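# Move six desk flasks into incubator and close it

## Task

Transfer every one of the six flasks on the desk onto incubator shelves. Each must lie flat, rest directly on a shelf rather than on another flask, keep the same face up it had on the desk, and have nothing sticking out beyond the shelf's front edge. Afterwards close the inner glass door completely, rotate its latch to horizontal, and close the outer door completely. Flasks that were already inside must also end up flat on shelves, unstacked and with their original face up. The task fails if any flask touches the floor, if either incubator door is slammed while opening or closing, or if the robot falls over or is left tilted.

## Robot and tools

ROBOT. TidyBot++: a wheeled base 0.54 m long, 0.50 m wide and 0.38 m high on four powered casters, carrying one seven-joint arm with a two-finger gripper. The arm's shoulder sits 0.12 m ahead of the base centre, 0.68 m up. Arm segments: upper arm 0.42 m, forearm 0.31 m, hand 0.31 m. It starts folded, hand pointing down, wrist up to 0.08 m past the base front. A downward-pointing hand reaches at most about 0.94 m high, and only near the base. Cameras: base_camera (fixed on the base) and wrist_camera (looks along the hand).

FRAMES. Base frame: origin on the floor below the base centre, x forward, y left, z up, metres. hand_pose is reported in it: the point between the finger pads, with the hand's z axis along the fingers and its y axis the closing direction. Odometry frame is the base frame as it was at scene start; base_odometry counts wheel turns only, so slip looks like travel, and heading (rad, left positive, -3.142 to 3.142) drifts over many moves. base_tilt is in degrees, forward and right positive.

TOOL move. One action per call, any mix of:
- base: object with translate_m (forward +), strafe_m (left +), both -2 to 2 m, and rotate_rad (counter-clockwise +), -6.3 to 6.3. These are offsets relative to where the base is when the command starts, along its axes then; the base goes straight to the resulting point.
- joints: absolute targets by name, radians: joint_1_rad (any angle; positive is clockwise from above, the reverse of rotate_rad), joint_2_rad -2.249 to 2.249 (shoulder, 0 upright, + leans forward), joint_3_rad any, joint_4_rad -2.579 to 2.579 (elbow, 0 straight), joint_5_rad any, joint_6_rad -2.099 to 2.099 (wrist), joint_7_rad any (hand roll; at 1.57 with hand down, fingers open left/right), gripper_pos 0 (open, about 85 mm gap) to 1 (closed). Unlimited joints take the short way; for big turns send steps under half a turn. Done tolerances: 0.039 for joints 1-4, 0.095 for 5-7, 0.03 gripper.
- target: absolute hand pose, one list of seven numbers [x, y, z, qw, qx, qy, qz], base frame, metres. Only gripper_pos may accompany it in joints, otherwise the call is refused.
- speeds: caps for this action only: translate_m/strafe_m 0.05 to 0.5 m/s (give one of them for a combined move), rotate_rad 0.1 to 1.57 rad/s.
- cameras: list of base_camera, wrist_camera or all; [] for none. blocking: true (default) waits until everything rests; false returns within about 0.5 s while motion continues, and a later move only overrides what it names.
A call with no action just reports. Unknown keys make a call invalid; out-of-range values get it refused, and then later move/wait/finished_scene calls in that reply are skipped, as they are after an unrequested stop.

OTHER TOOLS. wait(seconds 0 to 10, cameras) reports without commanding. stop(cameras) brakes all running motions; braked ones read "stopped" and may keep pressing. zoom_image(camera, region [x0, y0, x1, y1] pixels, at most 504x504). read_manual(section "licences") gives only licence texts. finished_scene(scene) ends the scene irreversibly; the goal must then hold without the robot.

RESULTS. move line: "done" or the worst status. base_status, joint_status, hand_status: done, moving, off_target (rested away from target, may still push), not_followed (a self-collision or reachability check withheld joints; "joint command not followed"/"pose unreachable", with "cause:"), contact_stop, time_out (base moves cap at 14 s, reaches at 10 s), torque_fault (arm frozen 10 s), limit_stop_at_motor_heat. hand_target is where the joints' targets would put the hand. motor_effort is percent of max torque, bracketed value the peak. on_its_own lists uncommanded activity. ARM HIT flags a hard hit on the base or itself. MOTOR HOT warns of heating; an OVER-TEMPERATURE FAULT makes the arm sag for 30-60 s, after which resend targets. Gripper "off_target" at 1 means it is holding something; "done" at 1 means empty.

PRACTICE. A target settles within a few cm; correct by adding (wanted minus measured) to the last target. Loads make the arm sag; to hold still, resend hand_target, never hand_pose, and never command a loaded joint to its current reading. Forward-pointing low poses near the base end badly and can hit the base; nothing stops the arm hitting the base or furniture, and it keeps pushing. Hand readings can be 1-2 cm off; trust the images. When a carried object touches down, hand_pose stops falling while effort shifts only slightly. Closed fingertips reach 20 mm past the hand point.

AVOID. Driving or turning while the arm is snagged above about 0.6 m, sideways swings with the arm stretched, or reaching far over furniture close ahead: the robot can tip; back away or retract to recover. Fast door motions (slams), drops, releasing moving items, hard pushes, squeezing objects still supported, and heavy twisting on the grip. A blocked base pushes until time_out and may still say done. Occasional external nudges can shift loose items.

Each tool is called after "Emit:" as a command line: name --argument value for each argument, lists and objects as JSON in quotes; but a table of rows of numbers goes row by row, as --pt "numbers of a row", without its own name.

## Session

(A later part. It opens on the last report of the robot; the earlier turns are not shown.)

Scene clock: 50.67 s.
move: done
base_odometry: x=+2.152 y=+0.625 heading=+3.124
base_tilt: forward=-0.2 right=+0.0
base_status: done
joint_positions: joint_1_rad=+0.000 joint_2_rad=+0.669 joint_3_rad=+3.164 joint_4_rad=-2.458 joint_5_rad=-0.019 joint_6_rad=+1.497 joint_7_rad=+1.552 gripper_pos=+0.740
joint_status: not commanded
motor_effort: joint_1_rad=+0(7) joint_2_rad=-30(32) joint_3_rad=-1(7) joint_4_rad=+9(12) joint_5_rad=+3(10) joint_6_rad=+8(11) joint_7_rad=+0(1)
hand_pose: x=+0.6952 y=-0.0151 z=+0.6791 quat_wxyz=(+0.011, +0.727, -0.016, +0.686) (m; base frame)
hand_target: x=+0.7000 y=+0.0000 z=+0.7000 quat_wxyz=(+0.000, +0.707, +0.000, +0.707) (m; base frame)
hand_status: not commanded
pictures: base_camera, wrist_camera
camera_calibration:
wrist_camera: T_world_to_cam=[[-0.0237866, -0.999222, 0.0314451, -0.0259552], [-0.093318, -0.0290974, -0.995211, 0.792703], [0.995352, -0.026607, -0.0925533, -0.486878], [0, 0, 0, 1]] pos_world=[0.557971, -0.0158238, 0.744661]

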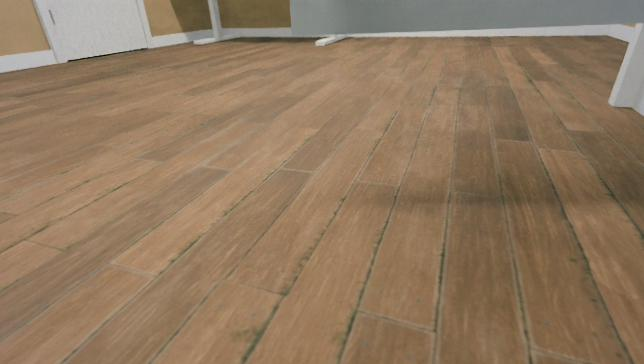

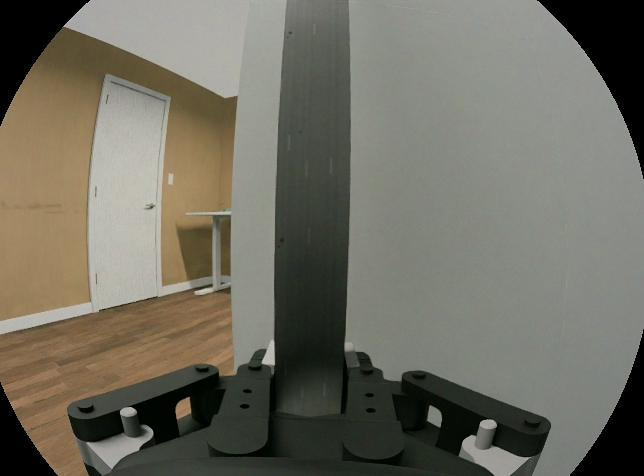

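Emit:
move --joints '{"gripper_pos":0}' --cameras '[]'

Emit:
move --base '{"translate_m":-0.15}' --speeds '{"translate_m":0.2}' --cameras '[]'

Emit:
move --base '{"strafe_m":0.95}' --joints '{"joint_2_rad":-0.3,"joint_4_rad":-2.5,"joint_6_rad":0.8}'

Emit:
move --base '{"translate_m":1.4,"rotate_rad":-1.9}'

Scene clock: 52.80 s.
move: done
base_odometry: x=+2.152 y=+0.625 heading=+3.124
base_tilt: forward=-0.2 right=+0.0
base_status: not commanded
joint_positions: joint_1_rad=+0.000 joint_2_rad=+0.669 joint_3_rad=+3.164 joint_4_rad=-2.458 joint_5_rad=-0.019 joint_6_rad=+1.497 joint_7_rad=+1.552 gripper_pos=+0.000
joint_status: all done
motor_effort: joint_1_rad=+0(1) joint_2_rad=-29(30) joint_3_rad=-1(3) joint_4_rad=+6(9) joint_5_rad=+0(4) joint_6_rad=+8(9) joint_7_rad=+1(2)
hand_pose: x=+0.6953 y=-0.0146 z=+0.6790 quat_wxyz=(+0.011, +0.727, -0.015, +0.686) (m; base frame)
hand_target: x=+0.7000 y=+0.0000 z=+0.7000 quat_wxyz=(+0.000, +0.707, +0.000, +0.707) (m; base frame)
hand_status: not commanded
pictures: none
No camera images: "cameras" was empty.

Scene clock: 54.33 s.
move: done
base_odometry: x=+2.302 y=+0.622 heading=+3.124
base_tilt: forward=-0.1 right=+0.0
base_status: done
joint_positions: joint_1_rad=+0.000 joint_2_rad=+0.669 joint_3_rad=+3.164 joint_4_rad=-2.458 joint_5_rad=-0.019 joint_6_rad=+1.497 joint_7_rad=+1.552 gripper_pos=+0.000
joint_status: not commanded
motor_effort: joint_1_rad=+0(1) joint_2_rad=-29(30) joint_3_rad=-2(2) joint_4_rad=+6(7) joint_5_rad=+0(1) joint_6_rad=+7(8) joint_7_rad=+1(2)
hand_pose: x=+0.6953 y=-0.0146 z=+0.6792 quat_wxyz=(+0.011, +0.727, -0.015, +0.686) (m; base frame)
hand_target: x=+0.7000 y=+0.0000 z=+0.7000 quat_wxyz=(+0.000, +0.707, +0.000, +0.707) (m; base frame)
hand_status: not commanded
pictures: none
No camera images: "cameras" was empty.

Scene clock: 57.63 s.
move: done
base_odometry: x=+2.285 y=-0.327 heading=+3.124
base_tilt: forward=-0.2 right=+0.0
base_status: done
joint_positions: joint_1_rad=-0.001 joint_2_rad=-0.288 joint_3_rad=+3.163 joint_4_rad=-2.479 joint_5_rad=-0.019 joint_6_rad=+0.842 joint_7_rad=+1.552 gripper_pos=+0.000
joint_status: all done
motor_effort: joint_1_rad=+0(3) joint_2_rad=-9(31) joint_3_rad=+0(3) joint_4_rad=+19(20) joint_5_rad=+0(1) joint_6_rad=+7(9) joint_7_rad=+1(2)
hand_pose: x=+0.5591 y=-0.0135 z=+0.9707 quat_wxyz=(-0.002, +0.624, -0.024, +0.781) (m; base frame)
hand_target: x=+0.5557 y=-0.0020 z=+0.9517 quat_wxyz=(-0.002, +0.644, -0.004, +0.765) (m; base frame)
hand_status: not commanded
pictures: base_camera, wrist_camera
camera_calibration:
wrist_camera: T_world_to_cam=[[-0.0228396, -0.999739, -0.000749734, -0.00606167], [0.186334, -0.00352011, -0.98248, 0.901958], [0.982221, -0.0225791, 0.186366, -0.587657], [0, 0, 0, 1]] pos_world=[0.409005, -0.0161539, 0.995671]

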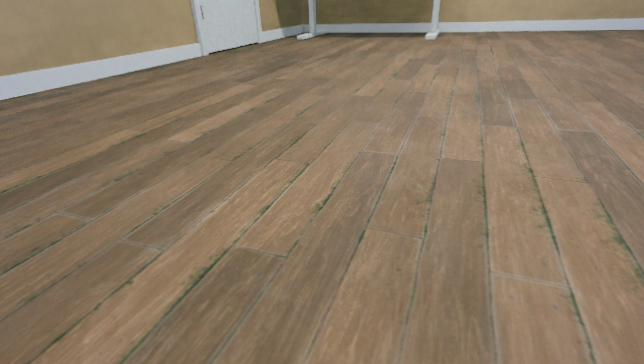

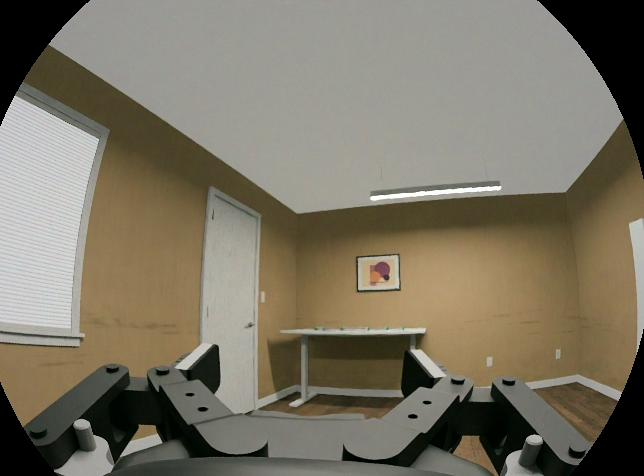

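Scene clock: 62.30 s.
move: done
base_odometry: x=+0.885 y=-0.303 heading=+1.223
base_tilt: forward=-0.2 right=+0.0
base_status: done
joint_positions: joint_1_rad=-0.001 joint_2_rad=-0.292 joint_3_rad=+3.162 joint_4_rad=-2.482 joint_5_rad=-0.019 joint_6_rad=+0.839 joint_7_rad=+1.552 gripper_pos=+0.000
joint_status: not commanded
motor_effort: joint_1_rad=+0(1) joint_2_rad=-9(10) joint_3_rad=+0(2) joint_4_rad=+19(20) joint_5_rad=+1(1) joint_6_rad=+7(8) joint_7_rad=+1(2)
hand_pose: x=+0.5577 y=-0.0131 z=+0.9705 quat_wxyz=(-0.002, +0.625, -0.023, +0.781) (m; base frame)
hand_target: x=+0.5557 y=-0.0020 z=+0.9517 quat_wxyz=(-0.002, +0.644, -0.004, +0.765) (m; base frame)
hand_status: not commanded
pictures: base_camera, wrist_camera
camera_calibration:
wrist_camera: T_world_to_cam=[[-0.021936, -0.999759, -0.000662104, -0.0062534], [0.185723, -0.00342426, -0.982596, 0.90249], [0.982357, -0.0216772, 0.185754, -0.585693], [0, 0, 0, 1]] pos_world=[0.407609, -0.0158577, 0.995574]

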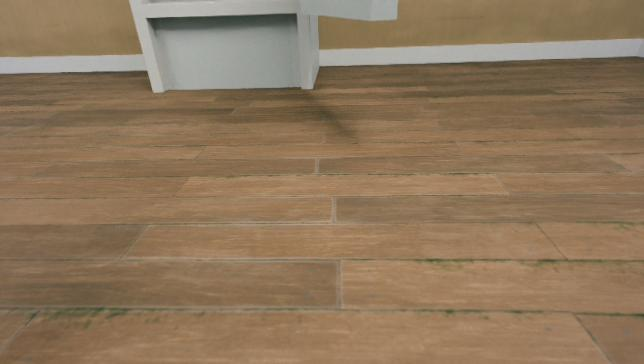

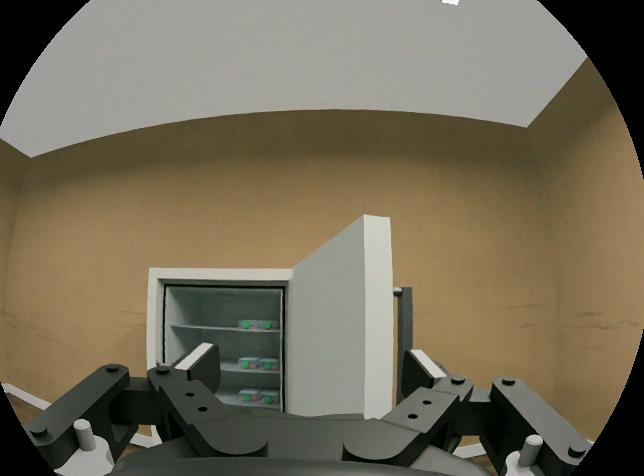

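Emit:
move --base '{"translate_m":0.5,"strafe_m":0.37,"rotate_rad":-0.02}' --target '[0.70,0,0.75,0,0.707,0,0.707]'

Emit:
zoom_image --camera "wrist_camera" --region '[130, 50, 530, 380]'

Scene clock: 65.07 s.
move: done
base_odometry: x=+0.707 y=+0.293 heading=+1.204
base_tilt: forward=-0.2 right=+0.0
base_status: done
joint_positions: joint_1_rad=-0.001 joint_2_rad=+0.476 joint_3_rad=+3.162 joint_4_rad=-2.448 joint_5_rad=-0.019 joint_6_rad=+1.273 joint_7_rad=+1.552 gripper_pos=+0.000
joint_status: not commanded
motor_effort: joint_1_rad=+0(1) joint_2_rad=-26(28) joint_3_rad=-1(3) joint_4_rad=+9(20) joint_5_rad=+0(1) joint_6_rad=+8(8) joint_7_rad=+1(2)
hand_pose: x=+0.6901 y=-0.0136 z=+0.7239 quat_wxyz=(+0.008, +0.735, -0.018, +0.678) (m; base frame)
hand_target: x=+0.7000 y=+0.0000 z=+0.7500 quat_wxyz=(+0.000, +0.707, +0.000, +0.707) (m; base frame)
hand_status: done (0.031 m and 5.1 deg from the pose sent, 0.263 m and 12.9 deg at the start)
pictures: base_camera, wrist_camera
camera_calibration:
wrist_camera: T_world_to_cam=[[-0.0218356, -0.999505, 0.0226356, -0.0210642], [-0.113628, -0.0200132, -0.993322, 0.84968], [0.993283, -0.0242619, -0.113135, -0.461208], [0, 0, 0, 1]] pos_world=[0.554197, -0.0152387, 0.792304]

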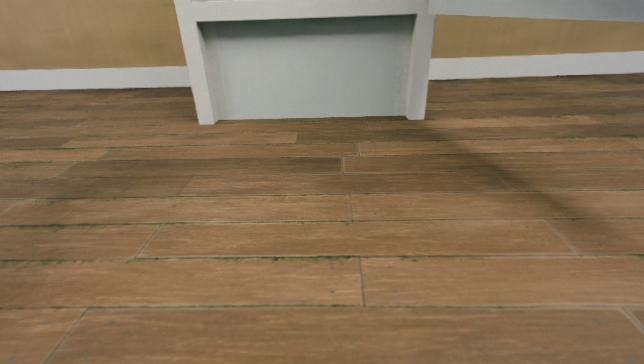

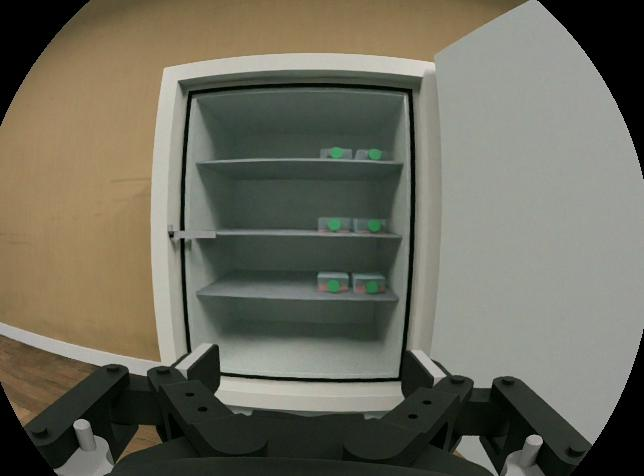

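Scaled by 1.260.

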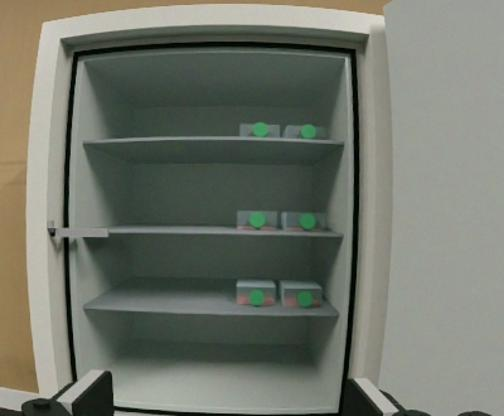

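Emit:
move --base '{"translate_m":0.4,"strafe_m":0.28}'

Emit:
zoom_image --camera "wrist_camera" --region '[180, 100, 480, 360]'

Scene clock: 68.00 s.
move: done
base_odometry: x=+0.589 y=+0.767 heading=+1.204
base_tilt: forward=-0.1 right=+0.0
base_status: done
joint_positions: joint_1_rad=-0.004 joint_2_rad=+0.478 joint_3_rad=+3.162 joint_4_rad=-2.443 joint_5_rad=-0.019 joint_6_rad=+1.277 joint_7_rad=+1.552 gripper_pos=+0.000
joint_status: not commanded
motor_effort: joint_1_rad=+0(1) joint_2_rad=-26(28) joint_3_rad=+0(3) joint_4_rad=+9(10) joint_5_rad=+0(1) joint_6_rad=+7(8) joint_7_rad=+1(2)
hand_pose: x=+0.6917 y=-0.0117 z=+0.7256 quat_wxyz=(+0.006, +0.732, -0.017, +0.681) (m; base frame)
hand_target: x=+0.7000 y=+0.0000 z=+0.7500 quat_wxyz=(+0.000, +0.707, +0.000, +0.707) (m; base frame)
hand_status: not commanded
pictures: base_camera, wrist_camera
camera_calibration:
wrist_camera: T_world_to_cam=[[-0.0184555, -0.999576, 0.0225371, -0.0213729], [-0.107364, -0.0204293, -0.99401, 0.847778], [0.994048, -0.0207646, -0.106942, -0.467563], [0, 0, 0, 1]] pos_world=[0.555407, -0.0137531, 0.793179]

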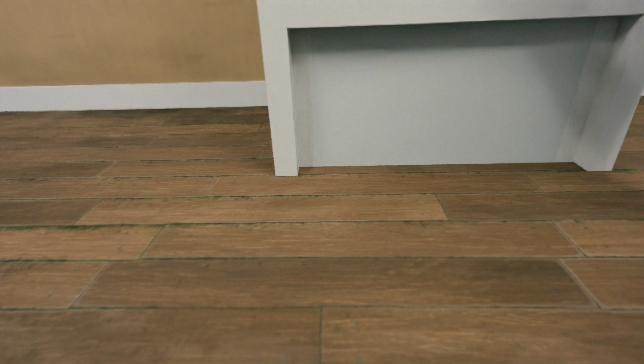

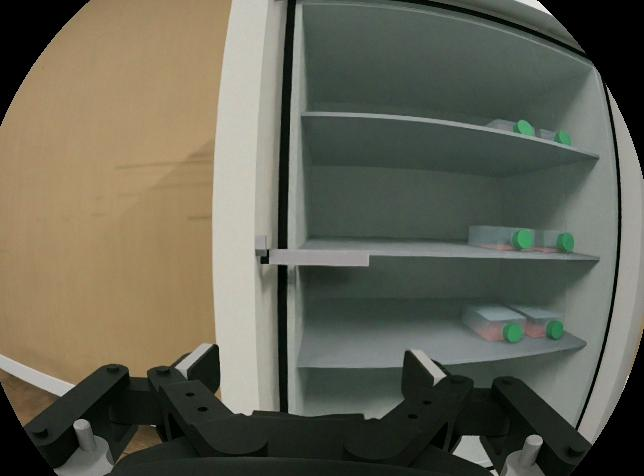

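Scaled by 1.680.

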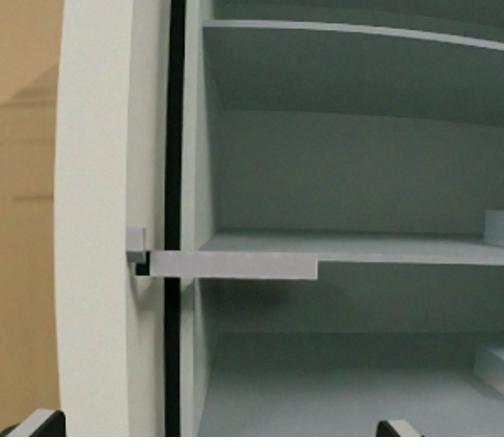

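Emit:
move --base '{"translate_m":0.1,"strafe_m":0.08}' --joints '{"gripper_pos":1}'

Emit:
zoom_image --camera "wrist_camera" --region '[240, 160, 480, 340]'

Scene clock: 69.83 s.
move: done
base_odometry: x=+0.551 y=+0.889 heading=+1.204
base_tilt: forward=-0.2 right=+0.0
base_status: done
joint_positions: joint_1_rad=-0.006 joint_2_rad=+0.479 joint_3_rad=+3.161 joint_4_rad=-2.441 joint_5_rad=-0.019 joint_6_rad=+1.278 joint_7_rad=+1.552 gripper_pos=+0.999
joint_status: all done
motor_effort: joint_1_rad=+0(2) joint_2_rad=-26(28) joint_3_rad=-1(2) joint_4_rad=+9(10) joint_5_rad=+0(1) joint_6_rad=+7(8) joint_7_rad=+1(2)
hand_pose: x=+0.6925 y=-0.0100 z=+0.7259 quat_wxyz=(+0.005, +0.732, -0.016, +0.681) (m; base frame)
hand_target: x=+0.7000 y=+0.0000 z=+0.7500 quat_wxyz=(+0.000, +0.707, +0.000, +0.707) (m; base frame)
hand_status: not commanded
pictures: base_camera, wrist_camera
camera_calibration:
wrist_camera: T_world_to_cam=[[-0.0155007, -0.999633, 0.0222097, -0.021459], [-0.105997, -0.0204443, -0.994156, 0.847329], [0.994246, -0.0177643, -0.105642, -0.469338], [0, 0, 0, 1]] pos_world=[0.556119, -0.0124656, 0.793272]

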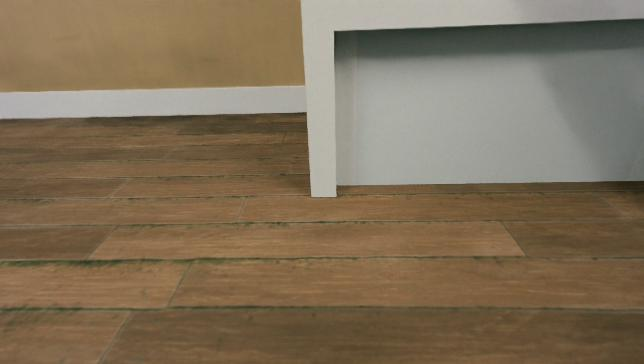

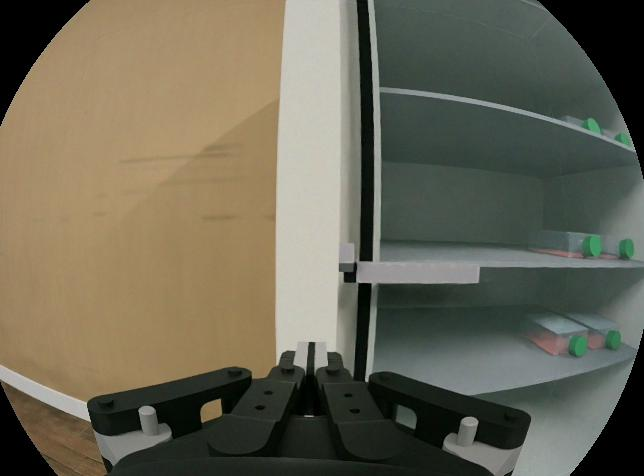

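Scaled by 2.100.

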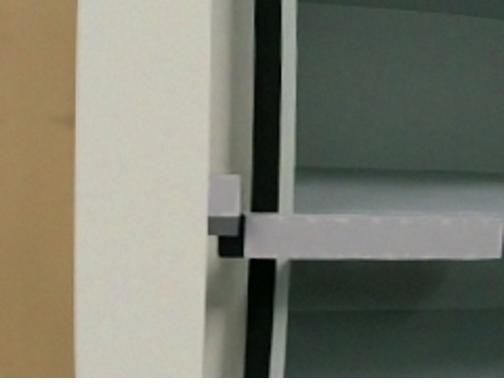

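Emit:
move --base '{"strafe_m":-0.2}' --target '[0.70,0,0.68,0,0.707,0,0.707]'

Emit:
move --base '{"translate_m":0.2}' --speeds '{"translate_m":0.15}'

Emit:
zoom_image --camera "wrist_camera" --region '[180, 160, 480, 400]'

Scene clock: 72.20 s.
move: done
base_odometry: x=+0.737 y=+0.817 heading=+1.204
base_tilt: forward=-0.1 right=+0.0
base_status: done
joint_positions: joint_1_rad=-0.003 joint_2_rad=+0.731 joint_3_rad=+3.161 joint_4_rad=-2.442 joint_5_rad=-0.019 joint_6_rad=+1.555 joint_7_rad=+1.552 gripper_pos=+0.999
joint_status: not commanded
motor_effort: joint_1_rad=+0(2) joint_2_rad=-29(31) joint_3_rad=-1(3) joint_4_rad=+5(10) joint_5_rad=+0(1) joint_6_rad=+8(9) joint_7_rad=+1(2)
hand_pose: x=+0.7012 y=-0.0115 z=+0.6664 quat_wxyz=(+0.009, +0.723, -0.013, +0.690) (m; base frame)
hand_target: x=+0.7000 y=+0.0000 z=+0.6800 quat_wxyz=(+0.000, +0.707, +0.000, +0.707) (m; base frame)
hand_status: done (0.018 m and 3.2 deg from the pose sent, 0.048 m and 4.5 deg at the start)
pictures: base_camera, wrist_camera
camera_calibration:
wrist_camera: T_world_to_cam=[[-0.0173714, -0.999368, 0.0310289, -0.0260227], [-0.0806214, -0.0295325, -0.996307, 0.772621], [0.996593, -0.0198088, -0.0800574, -0.502965], [0, 0, 0, 1]] pos_world=[0.56309, -0.013152, 0.730309]

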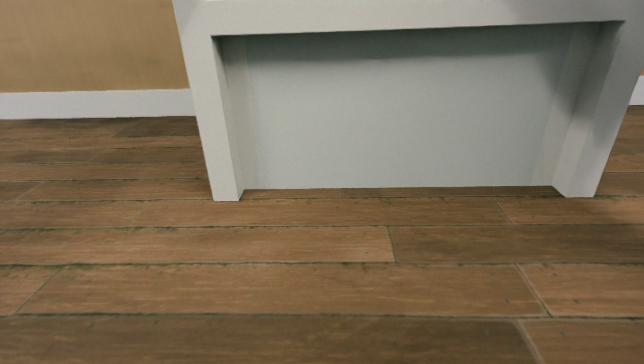

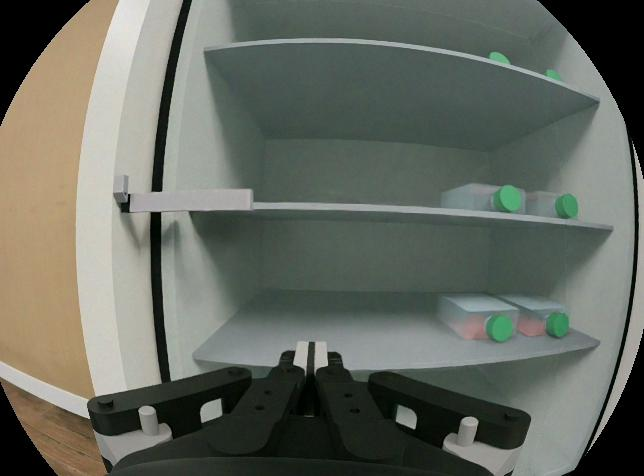

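Scene clock: 76.03 s.
move: time_out
base_odometry: x=+0.808 y=+1.001 heading=+1.205
base_tilt: forward=-0.2 right=+0.0
base_status: translate_m time_out (by the wheels' count: +0.197 of +0.200)
joint_positions: joint_1_rad=+0.001 joint_2_rad=+0.669 joint_3_rad=+3.161 joint_4_rad=-2.653 joint_5_rad=-0.019 joint_6_rad=+1.634 joint_7_rad=+1.552 gripper_pos=+0.999
joint_status: not commanded
motor_effort: joint_1_rad=-3(4) joint_2_rad=-13(31) joint_3_rad=-2(4) joint_4_rad=+38(44) joint_5_rad=+3(5) joint_6_rad=+0(8) joint_7_rad=+0(2)
hand_pose: x=+0.6327 y=-0.0128 z=+0.6664 quat_wxyz=(+0.011, +0.747, -0.015, +0.665) (m; base frame)
hand_target: x=+0.7000 y=+0.0000 z=+0.6800 quat_wxyz=(+0.000, +0.707, +0.000, +0.707) (m; base frame)
hand_status: not commanded
pictures: base_camera, wrist_camera
camera_calibration:
wrist_camera: T_world_to_cam=[[-0.020036, -0.999288, 0.0319769, -0.0274741], [-0.15031, -0.0286091, -0.988225, 0.805742], [0.988436, -0.0246065, -0.149629, -0.383213], [0, 0, 0, 1]] pos_world=[0.499342, -0.0138325, 0.739793]

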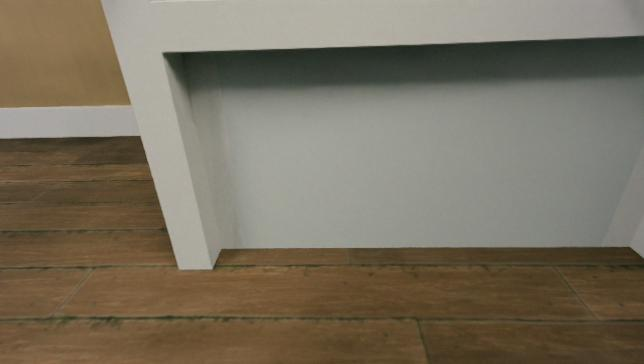

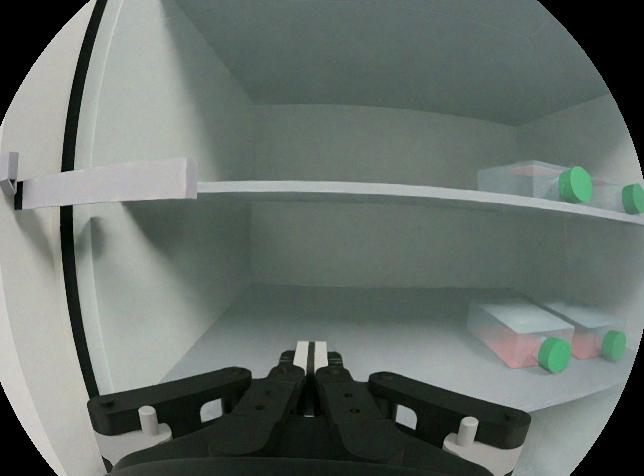

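Scaled by 1.680.

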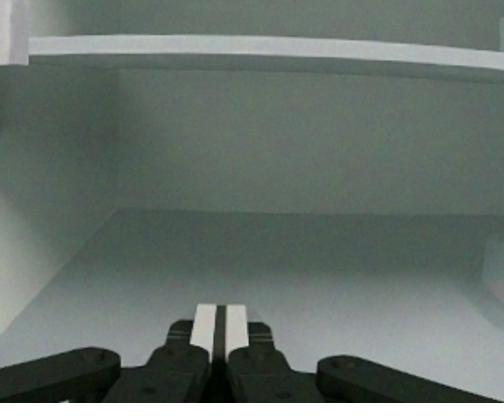

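Emit:
move --base '{"translate_m":-0.08}' --cameras '[]'

Emit:
move --base '{"strafe_m":0.085}'

Scene clock: 77.73 s.
move: done
base_odometry: x=+0.780 y=+0.927 heading=+1.205
base_tilt: forward=-0.2 right=+0.0
base_status: done
joint_positions: joint_1_rad=-0.001 joint_2_rad=+0.737 joint_3_rad=+3.161 joint_4_rad=-2.459 joint_5_rad=-0.019 joint_6_rad=+1.618 joint_7_rad=+1.552 gripper_pos=+0.999
joint_status: not commanded
motor_effort: joint_1_rad=+0(3) joint_2_rad=-29(31) joint_3_rad=-2(3) joint_4_rad=+5(38) joint_5_rad=+0(4) joint_6_rad=+8(9) joint_7_rad=+1(2)
hand_pose: x=+0.6960 y=-0.0120 z=+0.6774 quat_wxyz=(+0.010, +0.709, -0.013, +0.705) (m; base frame)
hand_target: x=+0.7000 y=+0.0000 z=+0.6800 quat_wxyz=(+0.000, +0.707, +0.000, +0.707) (m; base frame)
hand_status: not commanded
pictures: none
No camera images: "cameras" was empty.

Scene clock: 78.93 s.
move: done
base_odometry: x=+0.700 y=+0.957 heading=+1.205
base_tilt: forward=-0.1 right=+0.0
base_status: done
joint_positions: joint_1_rad=-0.013 joint_2_rad=+0.737 joint_3_rad=+3.160 joint_4_rad=-2.459 joint_5_rad=-0.019 joint_6_rad=+1.618 joint_7_rad=+1.552 gripper_pos=+0.999
joint_status: not commanded
motor_effort: joint_1_rad=+0(3) joint_2_rad=-30(30) joint_3_rad=-1(3) joint_4_rad=+5(5) joint_5_rad=+0(1) joint_6_rad=+8(8) joint_7_rad=+1(2)
hand_pose: x=+0.6961 y=-0.0049 z=+0.6774 quat_wxyz=(+0.005, +0.709, -0.009, +0.705) (m; base frame)
hand_target: x=+0.7000 y=+0.0000 z=+0.6800 quat_wxyz=(+0.000, +0.707, +0.000, +0.707) (m; base frame)
hand_status: not commanded
pictures: base_camera, wrist_camera
camera_calibration:
wrist_camera: T_world_to_cam=[[-0.00704028, -0.999469, 0.031802, -0.0276777], [-0.0405173, -0.0314916, -0.998682, 0.756935], [0.999154, -0.00831953, -0.0402741, -0.525579], [0, 0, 0, 1]] pos_world=[0.555608, -0.00819847, 0.735651]

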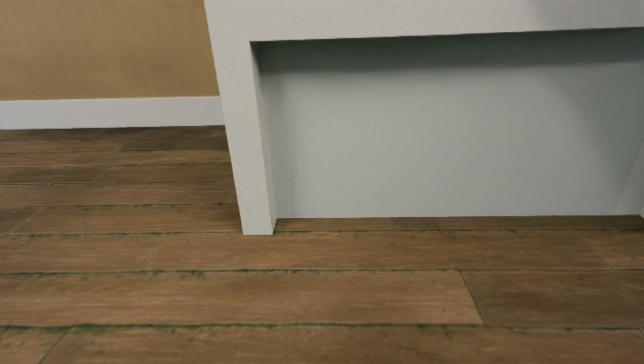

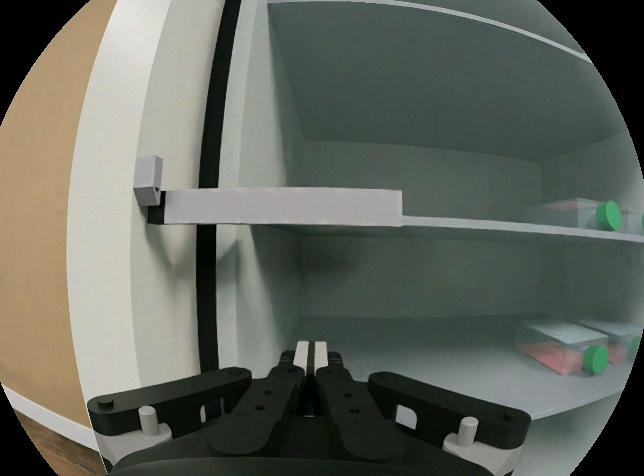

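Emit:
move --base '{"translate_m":0.012,"strafe_m":-0.02}' --target '[0.70,0,0.74,0,0.707,0,0.707]'

Emit:
move --target '[0.70,0.01,0.78,0,0.707,0,0.707]'

Scene clock: 80.33 s.
move: done
base_odometry: x=+0.723 y=+0.961 heading=+1.205
base_tilt: forward=-0.1 right=+0.0
base_status: done
joint_positions: joint_1_rad=-0.005 joint_2_rad=+0.533 joint_3_rad=+3.160 joint_4_rad=-2.457 joint_5_rad=-0.019 joint_6_rad=+1.412 joint_7_rad=+1.552 gripper_pos=+0.999
joint_status: not commanded
motor_effort: joint_1_rad=+0(2) joint_2_rad=-27(31) joint_3_rad=-1(3) joint_4_rad=+8(10) joint_5_rad=+0(1) joint_6_rad=+7(11) joint_7_rad=+2(2)
hand_pose: x=+0.6918 y=-0.0102 z=+0.7310 quat_wxyz=(+0.006, +0.709, -0.015, +0.705) (m; base frame)
hand_target: x=+0.7000 y=+0.0000 z=+0.7400 quat_wxyz=(+0.000, +0.707, +0.000, +0.707) (m; base frame)
hand_status: done (0.016 m and 1.9 deg from the pose sent, 0.063 m and 1.2 deg at the start)
pictures: base_camera, wrist_camera
camera_calibration:
wrist_camera: T_world_to_cam=[[-0.017077, -0.999545, 0.0248638, -0.0226706], [-0.0411939, -0.0241429, -0.998859, 0.810929], [0.999005, -0.0180817, -0.0407628, -0.518762], [0, 0, 0, 1]] pos_world=[0.551264, -0.0124622, 0.789421]

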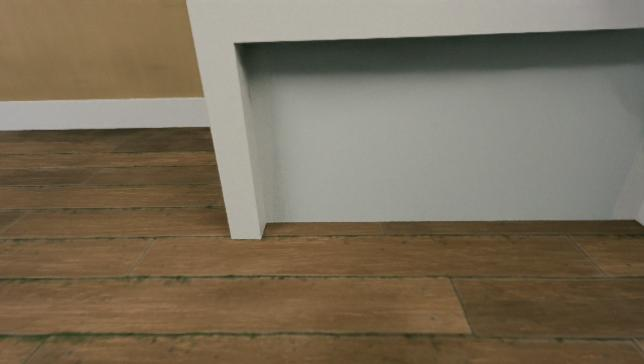

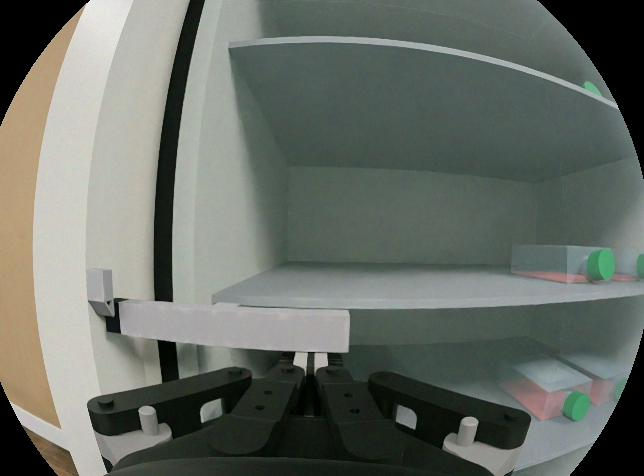

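Scene clock: 81.37 s.
move: off_target
base_odometry: x=+0.723 y=+0.961 heading=+1.205
base_tilt: forward=-0.2 right=+0.0
base_status: not commanded
joint_positions: joint_1_rad=-0.024 joint_2_rad=+0.427 joint_3_rad=+3.160 joint_4_rad=-2.444 joint_5_rad=-0.019 joint_6_rad=+1.207 joint_7_rad=+1.552 gripper_pos=+0.999
joint_status: not commanded
motor_effort: joint_1_rad=-2(2) joint_2_rad=-30(30) joint_3_rad=-3(3) joint_4_rad=+13(14) joint_5_rad=+1(2) joint_6_rad=+12(13) joint_7_rad=+1(2)
hand_pose: x=+0.6873 y=+0.0003 z=+0.7329 quat_wxyz=(-0.002, +0.739, -0.010, +0.674) (m; base frame)
hand_target: x=+0.7000 y=+0.0100 z=+0.7800 quat_wxyz=(+0.000, +0.707, +0.000, +0.707) (m; base frame)
hand_status: off_target (0.050 m and 5.4 deg from the pose sent, 0.054 m and 1.9 deg at the start)
pictures: base_camera, wrist_camera
camera_calibration:
wrist_camera: T_world_to_cam=[[0.00296466, -0.999799, 0.0198218, -0.0222953], [-0.126191, -0.0200374, -0.991804, 0.866078], [0.992001, 0.000439017, -0.126225, -0.446636], [0, 0, 0, 1]] pos_world=[0.552421, -0.00474078, 0.803044]

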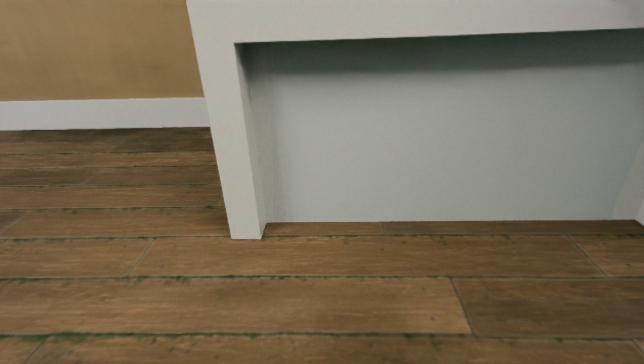

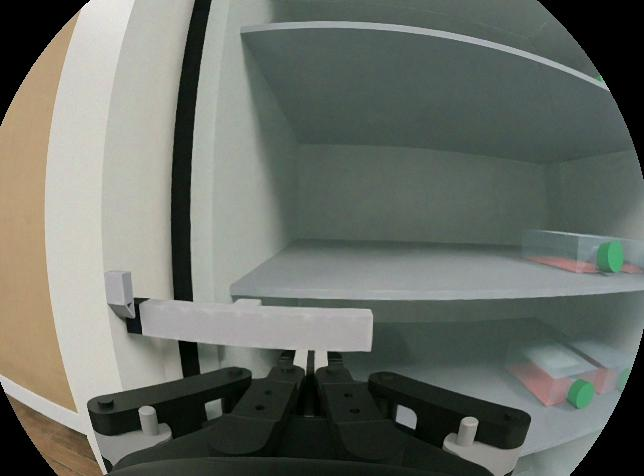

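Emit:
zoom_image --camera "wrist_camera" --region '[80, 240, 400, 400]'

Scaled by 1.575.

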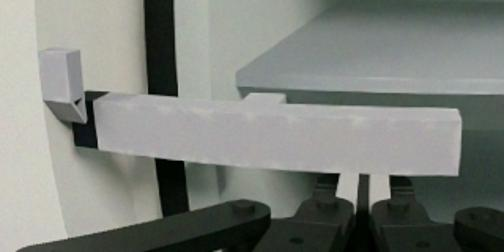

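Emit:
move --target '[0.70,0.01,0.73,0,0.707,0,0.707]' --cameras '[]'

Emit:
move --base '{"strafe_m":-0.022}' --cameras '[]'

Emit:
move --target '[0.70,0.0,0.80,0,0.707,0,0.707]'

Scene clock: 82.97 s.
move: done
base_odometry: x=+0.723 y=+0.961 heading=+1.205
base_tilt: forward=-0.1 right=+0.0
base_status: not commanded
joint_positions: joint_1_rad=-0.043 joint_2_rad=+0.543 joint_3_rad=+3.160 joint_4_rad=-2.444 joint_5_rad=-0.019 joint_6_rad=+1.359 joint_7_rad=+1.552 gripper_pos=+0.999
joint_status: not commanded
motor_effort: joint_1_rad=+0(2) joint_2_rad=-27(30) joint_3_rad=+0(3) joint_4_rad=+8(14) joint_5_rad=+0(2) joint_6_rad=+7(12) joint_7_rad=+1(2)
hand_pose: x=+0.6956 y=+0.0114 z=+0.7136 quat_wxyz=(-0.007, +0.727, -0.001, +0.687) (m; base frame)
hand_target: x=+0.7000 y=+0.0100 z=+0.7300 quat_wxyz=(+0.000, +0.707, +0.000, +0.707) (m; base frame)
hand_status: done (0.017 m and 3.4 deg from the pose sent, 0.016 m and 5.4 deg at the start)
pictures: none
No camera images: "cameras" was empty.

Scene clock: 83.87 s.
move: done
base_odometry: x=+0.744 y=+0.954 heading=+1.205
base_tilt: forward=-0.1 right=+0.0
base_status: done
joint_positions: joint_1_rad=-0.049 joint_2_rad=+0.543 joint_3_rad=+3.163 joint_4_rad=-2.444 joint_5_rad=-0.019 joint_6_rad=+1.359 joint_7_rad=+1.552 gripper_pos=+0.999
joint_status: not commanded
motor_effort: joint_1_rad=+0(2) joint_2_rad=-27(28) joint_3_rad=-1(2) joint_4_rad=+8(9) joint_5_rad=+0(1) joint_6_rad=+7(9) joint_7_rad=+1(2)
hand_pose: x=+0.6956 y=+0.0134 z=+0.7137 quat_wxyz=(-0.007, +0.727, +0.000, +0.687) (m; base frame)
hand_target: x=+0.7000 y=+0.0100 z=+0.7300 quat_wxyz=(+0.000, +0.707, +0.000, +0.707) (m; base frame)
hand_status: not commanded
pictures: none
No camera images: "cameras" was empty.

Scene clock: 85.13 s.
move: off_target
base_odometry: x=+0.744 y=+0.954 heading=+1.205
base_tilt: forward=-0.2 right=+0.0
base_status: not commanded
joint_positions: joint_1_rad=-0.029 joint_2_rad=+0.378 joint_3_rad=+3.160 joint_4_rad=-2.430 joint_5_rad=-0.019 joint_6_rad=+1.103 joint_7_rad=+1.552 gripper_pos=+0.999
joint_status: not commanded
motor_effort: joint_1_rad=+2(2) joint_2_rad=-32(32) joint_3_rad=+1(2) joint_4_rad=+16(16) joint_5_rad=-2(2) joint_6_rad=+13(14) joint_7_rad=+0(2)
hand_pose: x=+0.6859 y=+0.0033 z=+0.7339 quat_wxyz=(-0.004, +0.753, -0.009, +0.658) (m; base frame)
hand_target: x=+0.7000 y=+0.0000 z=+0.8000 quat_wxyz=(+0.000, +0.707, +0.000, +0.707) (m; base frame)
hand_status: off_target (0.068 m and 7.8 deg from the pose sent, 0.087 m and 3.4 deg at the start)
pictures: base_camera, wrist_camera
camera_calibration:
wrist_camera: T_world_to_cam=[[0.00895332, -0.999812, 0.0172103, -0.021557], [-0.167257, -0.0184659, -0.98574, 0.890663], [0.985873, 0.00594711, -0.167391, -0.41063], [0, 0, 0, 1]] pos_world=[0.553991, -0.00266401, 0.809598]

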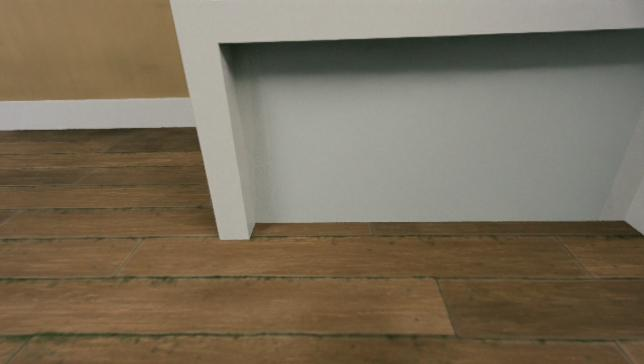

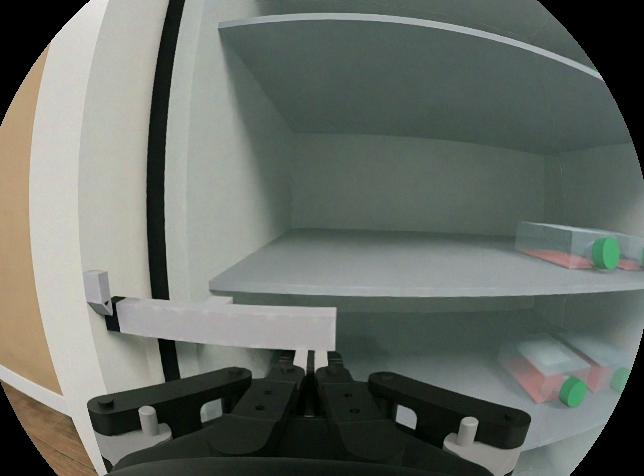

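Emit:
move --target '[0.70,0.0,0.73,0,0.707,0,0.707]' --cameras '[]'

Emit:
move --base '{"translate_m":-0.07}' --cameras '[]'

Emit:
move --target '[0.70,0.0,0.81,0,0.707,0,0.707]' --cameras '[]'

Emit:
move --base '{"translate_m":0.07}' --cameras '[]'

Emit:
move --target '[0.70,0.0,0.76,0,0.707,0,0.707]'

Scene clock: 86.67 s.
move: done
base_odometry: x=+0.744 y=+0.954 heading=+1.205
base_tilt: forward=-0.2 right=+0.0
base_status: not commanded
joint_positions: joint_1_rad=-0.018 joint_2_rad=+0.534 joint_3_rad=+3.160 joint_4_rad=-2.432 joint_5_rad=-0.019 joint_6_rad=+1.362 joint_7_rad=+1.552 gripper_pos=+0.999
joint_status: not commanded
motor_effort: joint_1_rad=+0(2) joint_2_rad=-27(32) joint_3_rad=-1(2) joint_4_rad=+9(18) joint_5_rad=-1(2) joint_6_rad=+8(14) joint_7_rad=+1(2)
hand_pose: x=+0.6992 y=-0.0029 z=+0.7239 quat_wxyz=(+0.002, +0.719, -0.011, +0.695) (m; base frame)
hand_target: x=+0.7000 y=+0.0000 z=+0.7300 quat_wxyz=(+0.000, +0.707, +0.000, +0.707) (m; base frame)
hand_status: done (0.007 m and 2.3 deg from the pose sent, 0.015 m and 7.8 deg at the start)
pictures: none
No camera images: "cameras" was empty.

Scene clock: 87.77 s.
move: done
base_odometry: x=+0.719 y=+0.888 heading=+1.205
base_tilt: forward=-0.2 right=+0.0
base_status: done
joint_positions: joint_1_rad=-0.016 joint_2_rad=+0.544 joint_3_rad=+3.160 joint_4_rad=-2.432 joint_5_rad=-0.019 joint_6_rad=+1.362 joint_7_rad=+1.552 gripper_pos=+0.999
joint_status: not commanded
motor_effort: joint_1_rad=+0(1) joint_2_rad=-28(29) joint_3_rad=-1(2) joint_4_rad=+9(10) joint_5_rad=+0(0) joint_6_rad=+7(8) joint_7_rad=+1(2)
hand_pose: x=+0.6996 y=-0.0037 z=+0.7185 quat_wxyz=(+0.002, +0.722, -0.011, +0.692) (m; base frame)
hand_target: x=+0.7000 y=+0.0000 z=+0.7300 quat_wxyz=(+0.000, +0.707, +0.000, +0.707) (m; base frame)
hand_status: not commanded
pictures: none
No camera images: "cameras" was empty.

Scene clock: 89.40 s.
move: done
base_odometry: x=+0.719 y=+0.888 heading=+1.205
base_tilt: forward=-0.2 right=+0.0
base_status: not commanded
joint_positions: joint_1_rad=-0.016 joint_2_rad=+0.296 joint_3_rad=+3.160 joint_4_rad=-2.386 joint_5_rad=-0.019 joint_6_rad=+1.111 joint_7_rad=+1.552 gripper_pos=+0.999
joint_status: not commanded
motor_effort: joint_1_rad=+0(0) joint_2_rad=-23(29) joint_3_rad=-1(2) joint_4_rad=+13(14) joint_5_rad=+0(1) joint_6_rad=+7(8) joint_7_rad=+1(2)
hand_pose: x=+0.6925 y=-0.0040 z=+0.8026 quat_wxyz=(-0.001, +0.707, -0.014, +0.707) (m; base frame)
hand_target: x=+0.7000 y=+0.0000 z=+0.8100 quat_wxyz=(+0.000, +0.707, +0.000, +0.707) (m; base frame)
hand_status: done (0.011 m and 1.6 deg from the pose sent, 0.092 m and 2.7 deg at the start)
pictures: none
No camera images: "cameras" was empty.

Scene clock: 90.50 s.
move: done
base_odometry: x=+0.744 y=+0.953 heading=+1.205
base_tilt: forward=-0.2 right=+0.0
base_status: done
joint_positions: joint_1_rad=-0.016 joint_2_rad=+0.294 joint_3_rad=+3.160 joint_4_rad=-2.380 joint_5_rad=-0.019 joint_6_rad=+1.108 joint_7_rad=+1.552 gripper_pos=+0.999
joint_status: not commanded
motor_effort: joint_1_rad=+0(1) joint_2_rad=-24(27) joint_3_rad=-2(2) joint_4_rad=+13(14) joint_5_rad=+0(1) joint_6_rad=+8(8) joint_7_rad=+1(2)
hand_pose: x=+0.6940 y=-0.0044 z=+0.8053 quat_wxyz=(-0.001, +0.705, -0.014, +0.709) (m; base frame)
hand_target: x=+0.7000 y=+0.0000 z=+0.8100 quat_wxyz=(+0.000, +0.707, +0.000, +0.707) (m; base frame)
hand_status: not commanded
pictures: none
No camera images: "cameras" was empty.

Scene clock: 91.60 s.
move: off_target
base_odometry: x=+0.744 y=+0.953 heading=+1.205
base_tilt: forward=-0.2 right=+0.0
base_status: not commanded
joint_positions: joint_1_rad=-0.015 joint_2_rad=+0.396 joint_3_rad=+3.160 joint_4_rad=-2.406 joint_5_rad=-0.019 joint_6_rad=+1.268 joint_7_rad=+1.552 gripper_pos=+0.999
joint_status: not commanded
motor_effort: joint_1_rad=+1(1) joint_2_rad=-18(24) joint_3_rad=+0(2) joint_4_rad=+14(17) joint_5_rad=+0(1) joint_6_rad=+2(8) joint_7_rad=+0(2)
hand_pose: x=+0.6974 y=-0.0045 z=+0.7851 quat_wxyz=(+0.001, +0.694, -0.013, +0.720) (m; base frame)
hand_target: x=+0.7000 y=+0.0000 z=+0.7600 quat_wxyz=(+0.000, +0.707, +0.000, +0.707) (m; base frame)
hand_status: off_target (0.026 m and 2.6 deg from the pose sent, 0.046 m and 1.7 deg at the start)
pictures: base_camera, wrist_camera
camera_calibration:
wrist_camera: T_world_to_cam=[[-0.00783559, -0.999776, 0.0196661, -0.0205236], [0.00378629, -0.0196963, -0.999799, 0.834682], [0.999962, -0.00775955, 0.00393977, -0.557824], [0, 0, 0, 1]] pos_world=[0.554482, -0.00840737, 0.837116]

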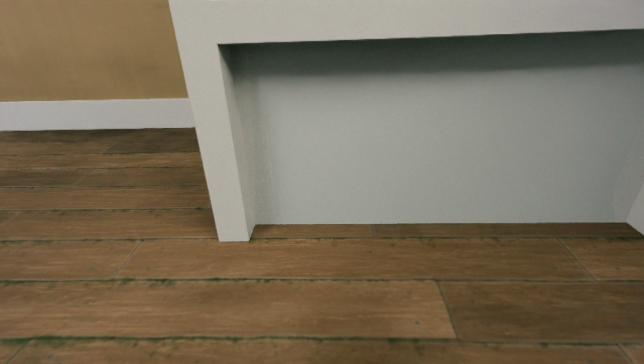

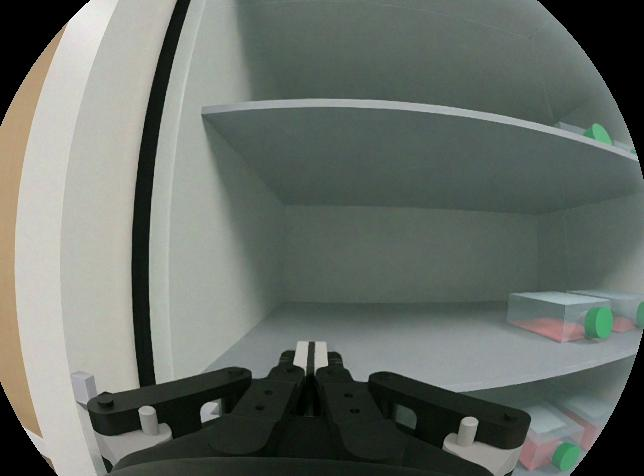

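Contact at .785. Push down.

Emit:
move --target '[0.70,0.0,0.73,0,0.707,0,0.707]' --cameras '[]'

Emit:
move --target '[0.70,0.0,0.70,0,0.707,0,0.707]'

Scene clock: 92.70 s.
move: off_target
base_odometry: x=+0.744 y=+0.953 heading=+1.205
base_tilt: forward=-0.2 right=+0.0
base_status: not commanded
joint_positions: joint_1_rad=-0.015 joint_2_rad=+0.486 joint_3_rad=+3.160 joint_4_rad=-2.427 joint_5_rad=-0.019 joint_6_rad=+1.413 joint_7_rad=+1.552 gripper_pos=+0.999
joint_status: not commanded
motor_effort: joint_1_rad=+0(1) joint_2_rad=-17(19) joint_3_rad=+0(1) joint_4_rad=+12(15) joint_5_rad=+0(1) joint_6_rad=+0(4) joint_7_rad=+1(2)
hand_pose: x=+0.6973 y=-0.0043 z=+0.7698 quat_wxyz=(+0.002, +0.681, -0.011, +0.732) (m; base frame)
hand_target: x=+0.7000 y=+0.0000 z=+0.7300 quat_wxyz=(+0.000, +0.707, +0.000, +0.707) (m; base frame)
hand_status: off_target (0.040 m and 4.3 deg from the pose sent, 0.055 m and 2.6 deg at the start)
pictures: none
No camera images: "cameras" was empty.

Scene clock: 93.67 s.
move: off_target
base_odometry: x=+0.744 y=+0.953 heading=+1.205
base_tilt: forward=-0.2 right=+0.0
base_status: not commanded
joint_positions: joint_1_rad=-0.015 joint_2_rad=+0.565 joint_3_rad=+3.160 joint_4_rad=-2.435 joint_5_rad=-0.019 joint_6_rad=+1.571 joint_7_rad=+1.552 gripper_pos=+0.999
joint_status: not commanded
motor_effort: joint_1_rad=+0(1) joint_2_rad=-14(18) joint_3_rad=-1(2) joint_4_rad=+11(12) joint_5_rad=+1(2) joint_6_rad=-4(5) joint_7_rad=+1(2)
hand_pose: x=+0.6971 y=-0.0039 z=+0.7700 quat_wxyz=(+0.003, +0.655, -0.010, +0.756) (m; base frame)
hand_target: x=+0.7000 y=+0.0000 z=+0.7000 quat_wxyz=(+0.000, +0.707, +0.000, +0.707) (m; base frame)
hand_status: off_target (0.070 m and 8.2 deg from the pose sent, 0.070 m and 4.3 deg at the start)
pictures: base_camera, wrist_camera
camera_calibration:
wrist_camera: T_world_to_cam=[[-0.00949521, -0.999587, 0.0271328, -0.0242817], [0.108142, -0.0280014, -0.993741, 0.742239], [0.99409, -0.00650159, 0.108363, -0.633695], [0, 0, 0, 1]] pos_world=[0.549452, -0.00760797, 0.806921]

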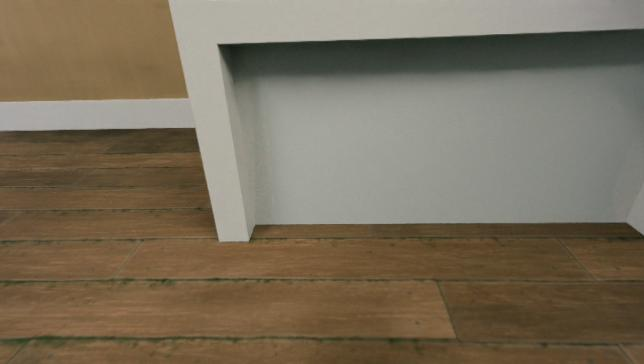

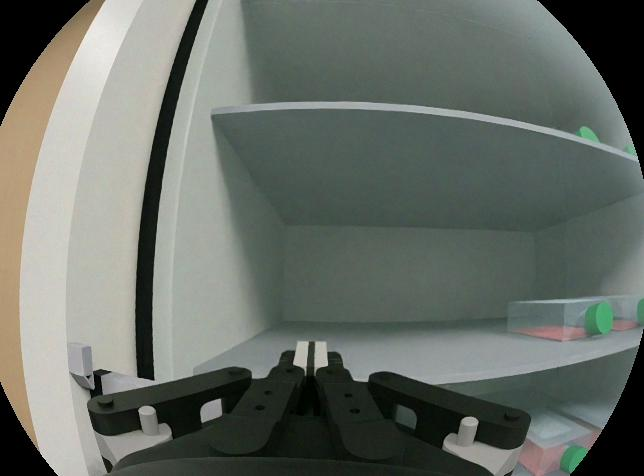

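Emit:
zoom_image --camera "wrist_camera" --region '[40, 300, 360, 440]'

Scaled by 1.575.

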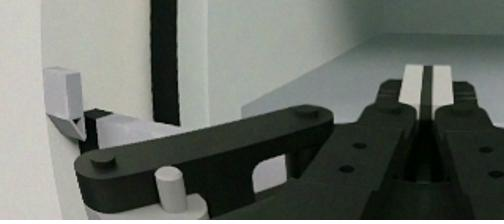

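Emit:
move --target '[0.70,0.0,0.65,0,0.707,0,0.707]' --cameras '[]'

Emit:
move --target '[0.70,0.0,0.60,0,0.707,0,0.707]'

Scene clock: 95.23 s.
move: off_target
base_odometry: x=+0.744 y=+0.953 heading=+1.205
base_tilt: forward=-0.2 right=+0.0
base_status: not commanded
joint_positions: joint_1_rad=-0.014 joint_2_rad=+0.698 joint_3_rad=+3.160 joint_4_rad=-2.425 joint_5_rad=-0.019 joint_6_rad=+1.815 joint_7_rad=+1.552 gripper_pos=+0.999
joint_status: not commanded
motor_effort: joint_1_rad=-1(2) joint_2_rad=-6(14) joint_3_rad=-2(2) joint_4_rad=-1(10) joint_5_rad=+2(2) joint_6_rad=-13(13) joint_7_rad=+1(2)
hand_pose: x=+0.6960 y=-0.0032 z=+0.7704 quat_wxyz=(+0.004, +0.608, -0.007, +0.794) (m; base frame)
hand_target: x=+0.7000 y=+0.0000 z=+0.6500 quat_wxyz=(+0.000, +0.707, +0.000, +0.707) (m; base frame)
hand_status: off_target (0.121 m and 15.1 deg from the pose sent, 0.120 m and 8.2 deg at the start)
pictures: none
No camera images: "cameras" was empty.

Scene clock: 96.37 s.
move: off_target
base_odometry: x=+0.744 y=+0.953 heading=+1.205
base_tilt: forward=-0.2 right=+0.0
base_status: not commanded
joint_positions: joint_1_rad=-0.013 joint_2_rad=+0.824 joint_3_rad=+3.160 joint_4_rad=-2.387 joint_5_rad=-0.019 joint_6_rad=+2.024 joint_7_rad=+1.552 gripper_pos=+0.999
joint_status: not commanded
motor_effort: joint_1_rad=-2(2) joint_2_rad=+1(6) joint_3_rad=-2(3) joint_4_rad=-5(5) joint_5_rad=+1(2) joint_6_rad=-21(22) joint_7_rad=+2(2)
hand_pose: x=+0.6947 y=-0.0025 z=+0.7705 quat_wxyz=(+0.004, +0.559, -0.004, +0.829) (m; base frame)
hand_target: x=+0.7000 y=+0.0000 z=+0.6000 quat_wxyz=(+0.000, +0.707, +0.000, +0.707) (m; base frame)
hand_status: off_target (0.171 m and 22.0 deg from the pose sent, 0.171 m and 15.1 deg at the start)
pictures: base_camera, wrist_camera
camera_calibration:
wrist_camera: T_world_to_cam=[[-0.0139187, -0.999238, 0.0364664, -0.0269841], [0.342944, -0.0390284, -0.938545, 0.537284], [0.939253, -0.000557352, 0.343226, -0.774217], [0, 0, 0, 1]] pos_world=[0.542552, -0.00642576, 0.770981]

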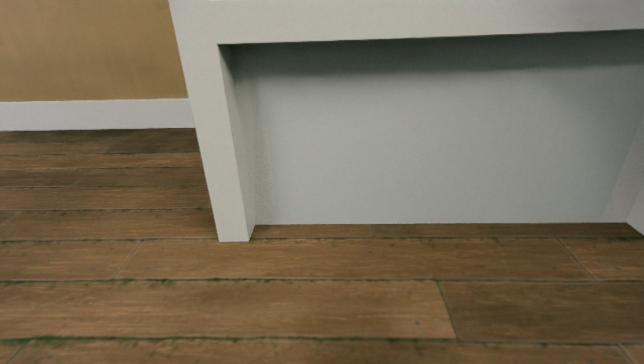

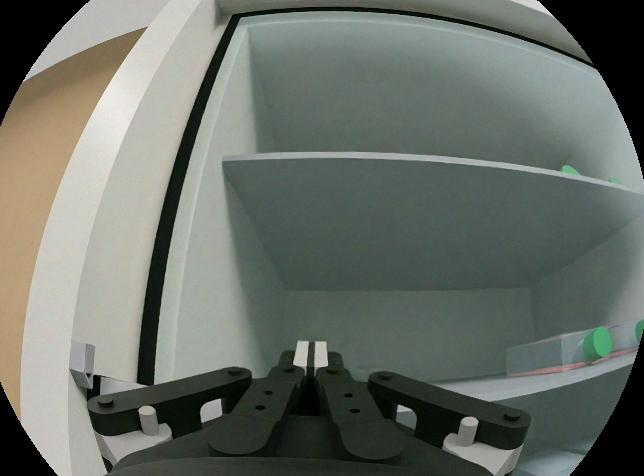

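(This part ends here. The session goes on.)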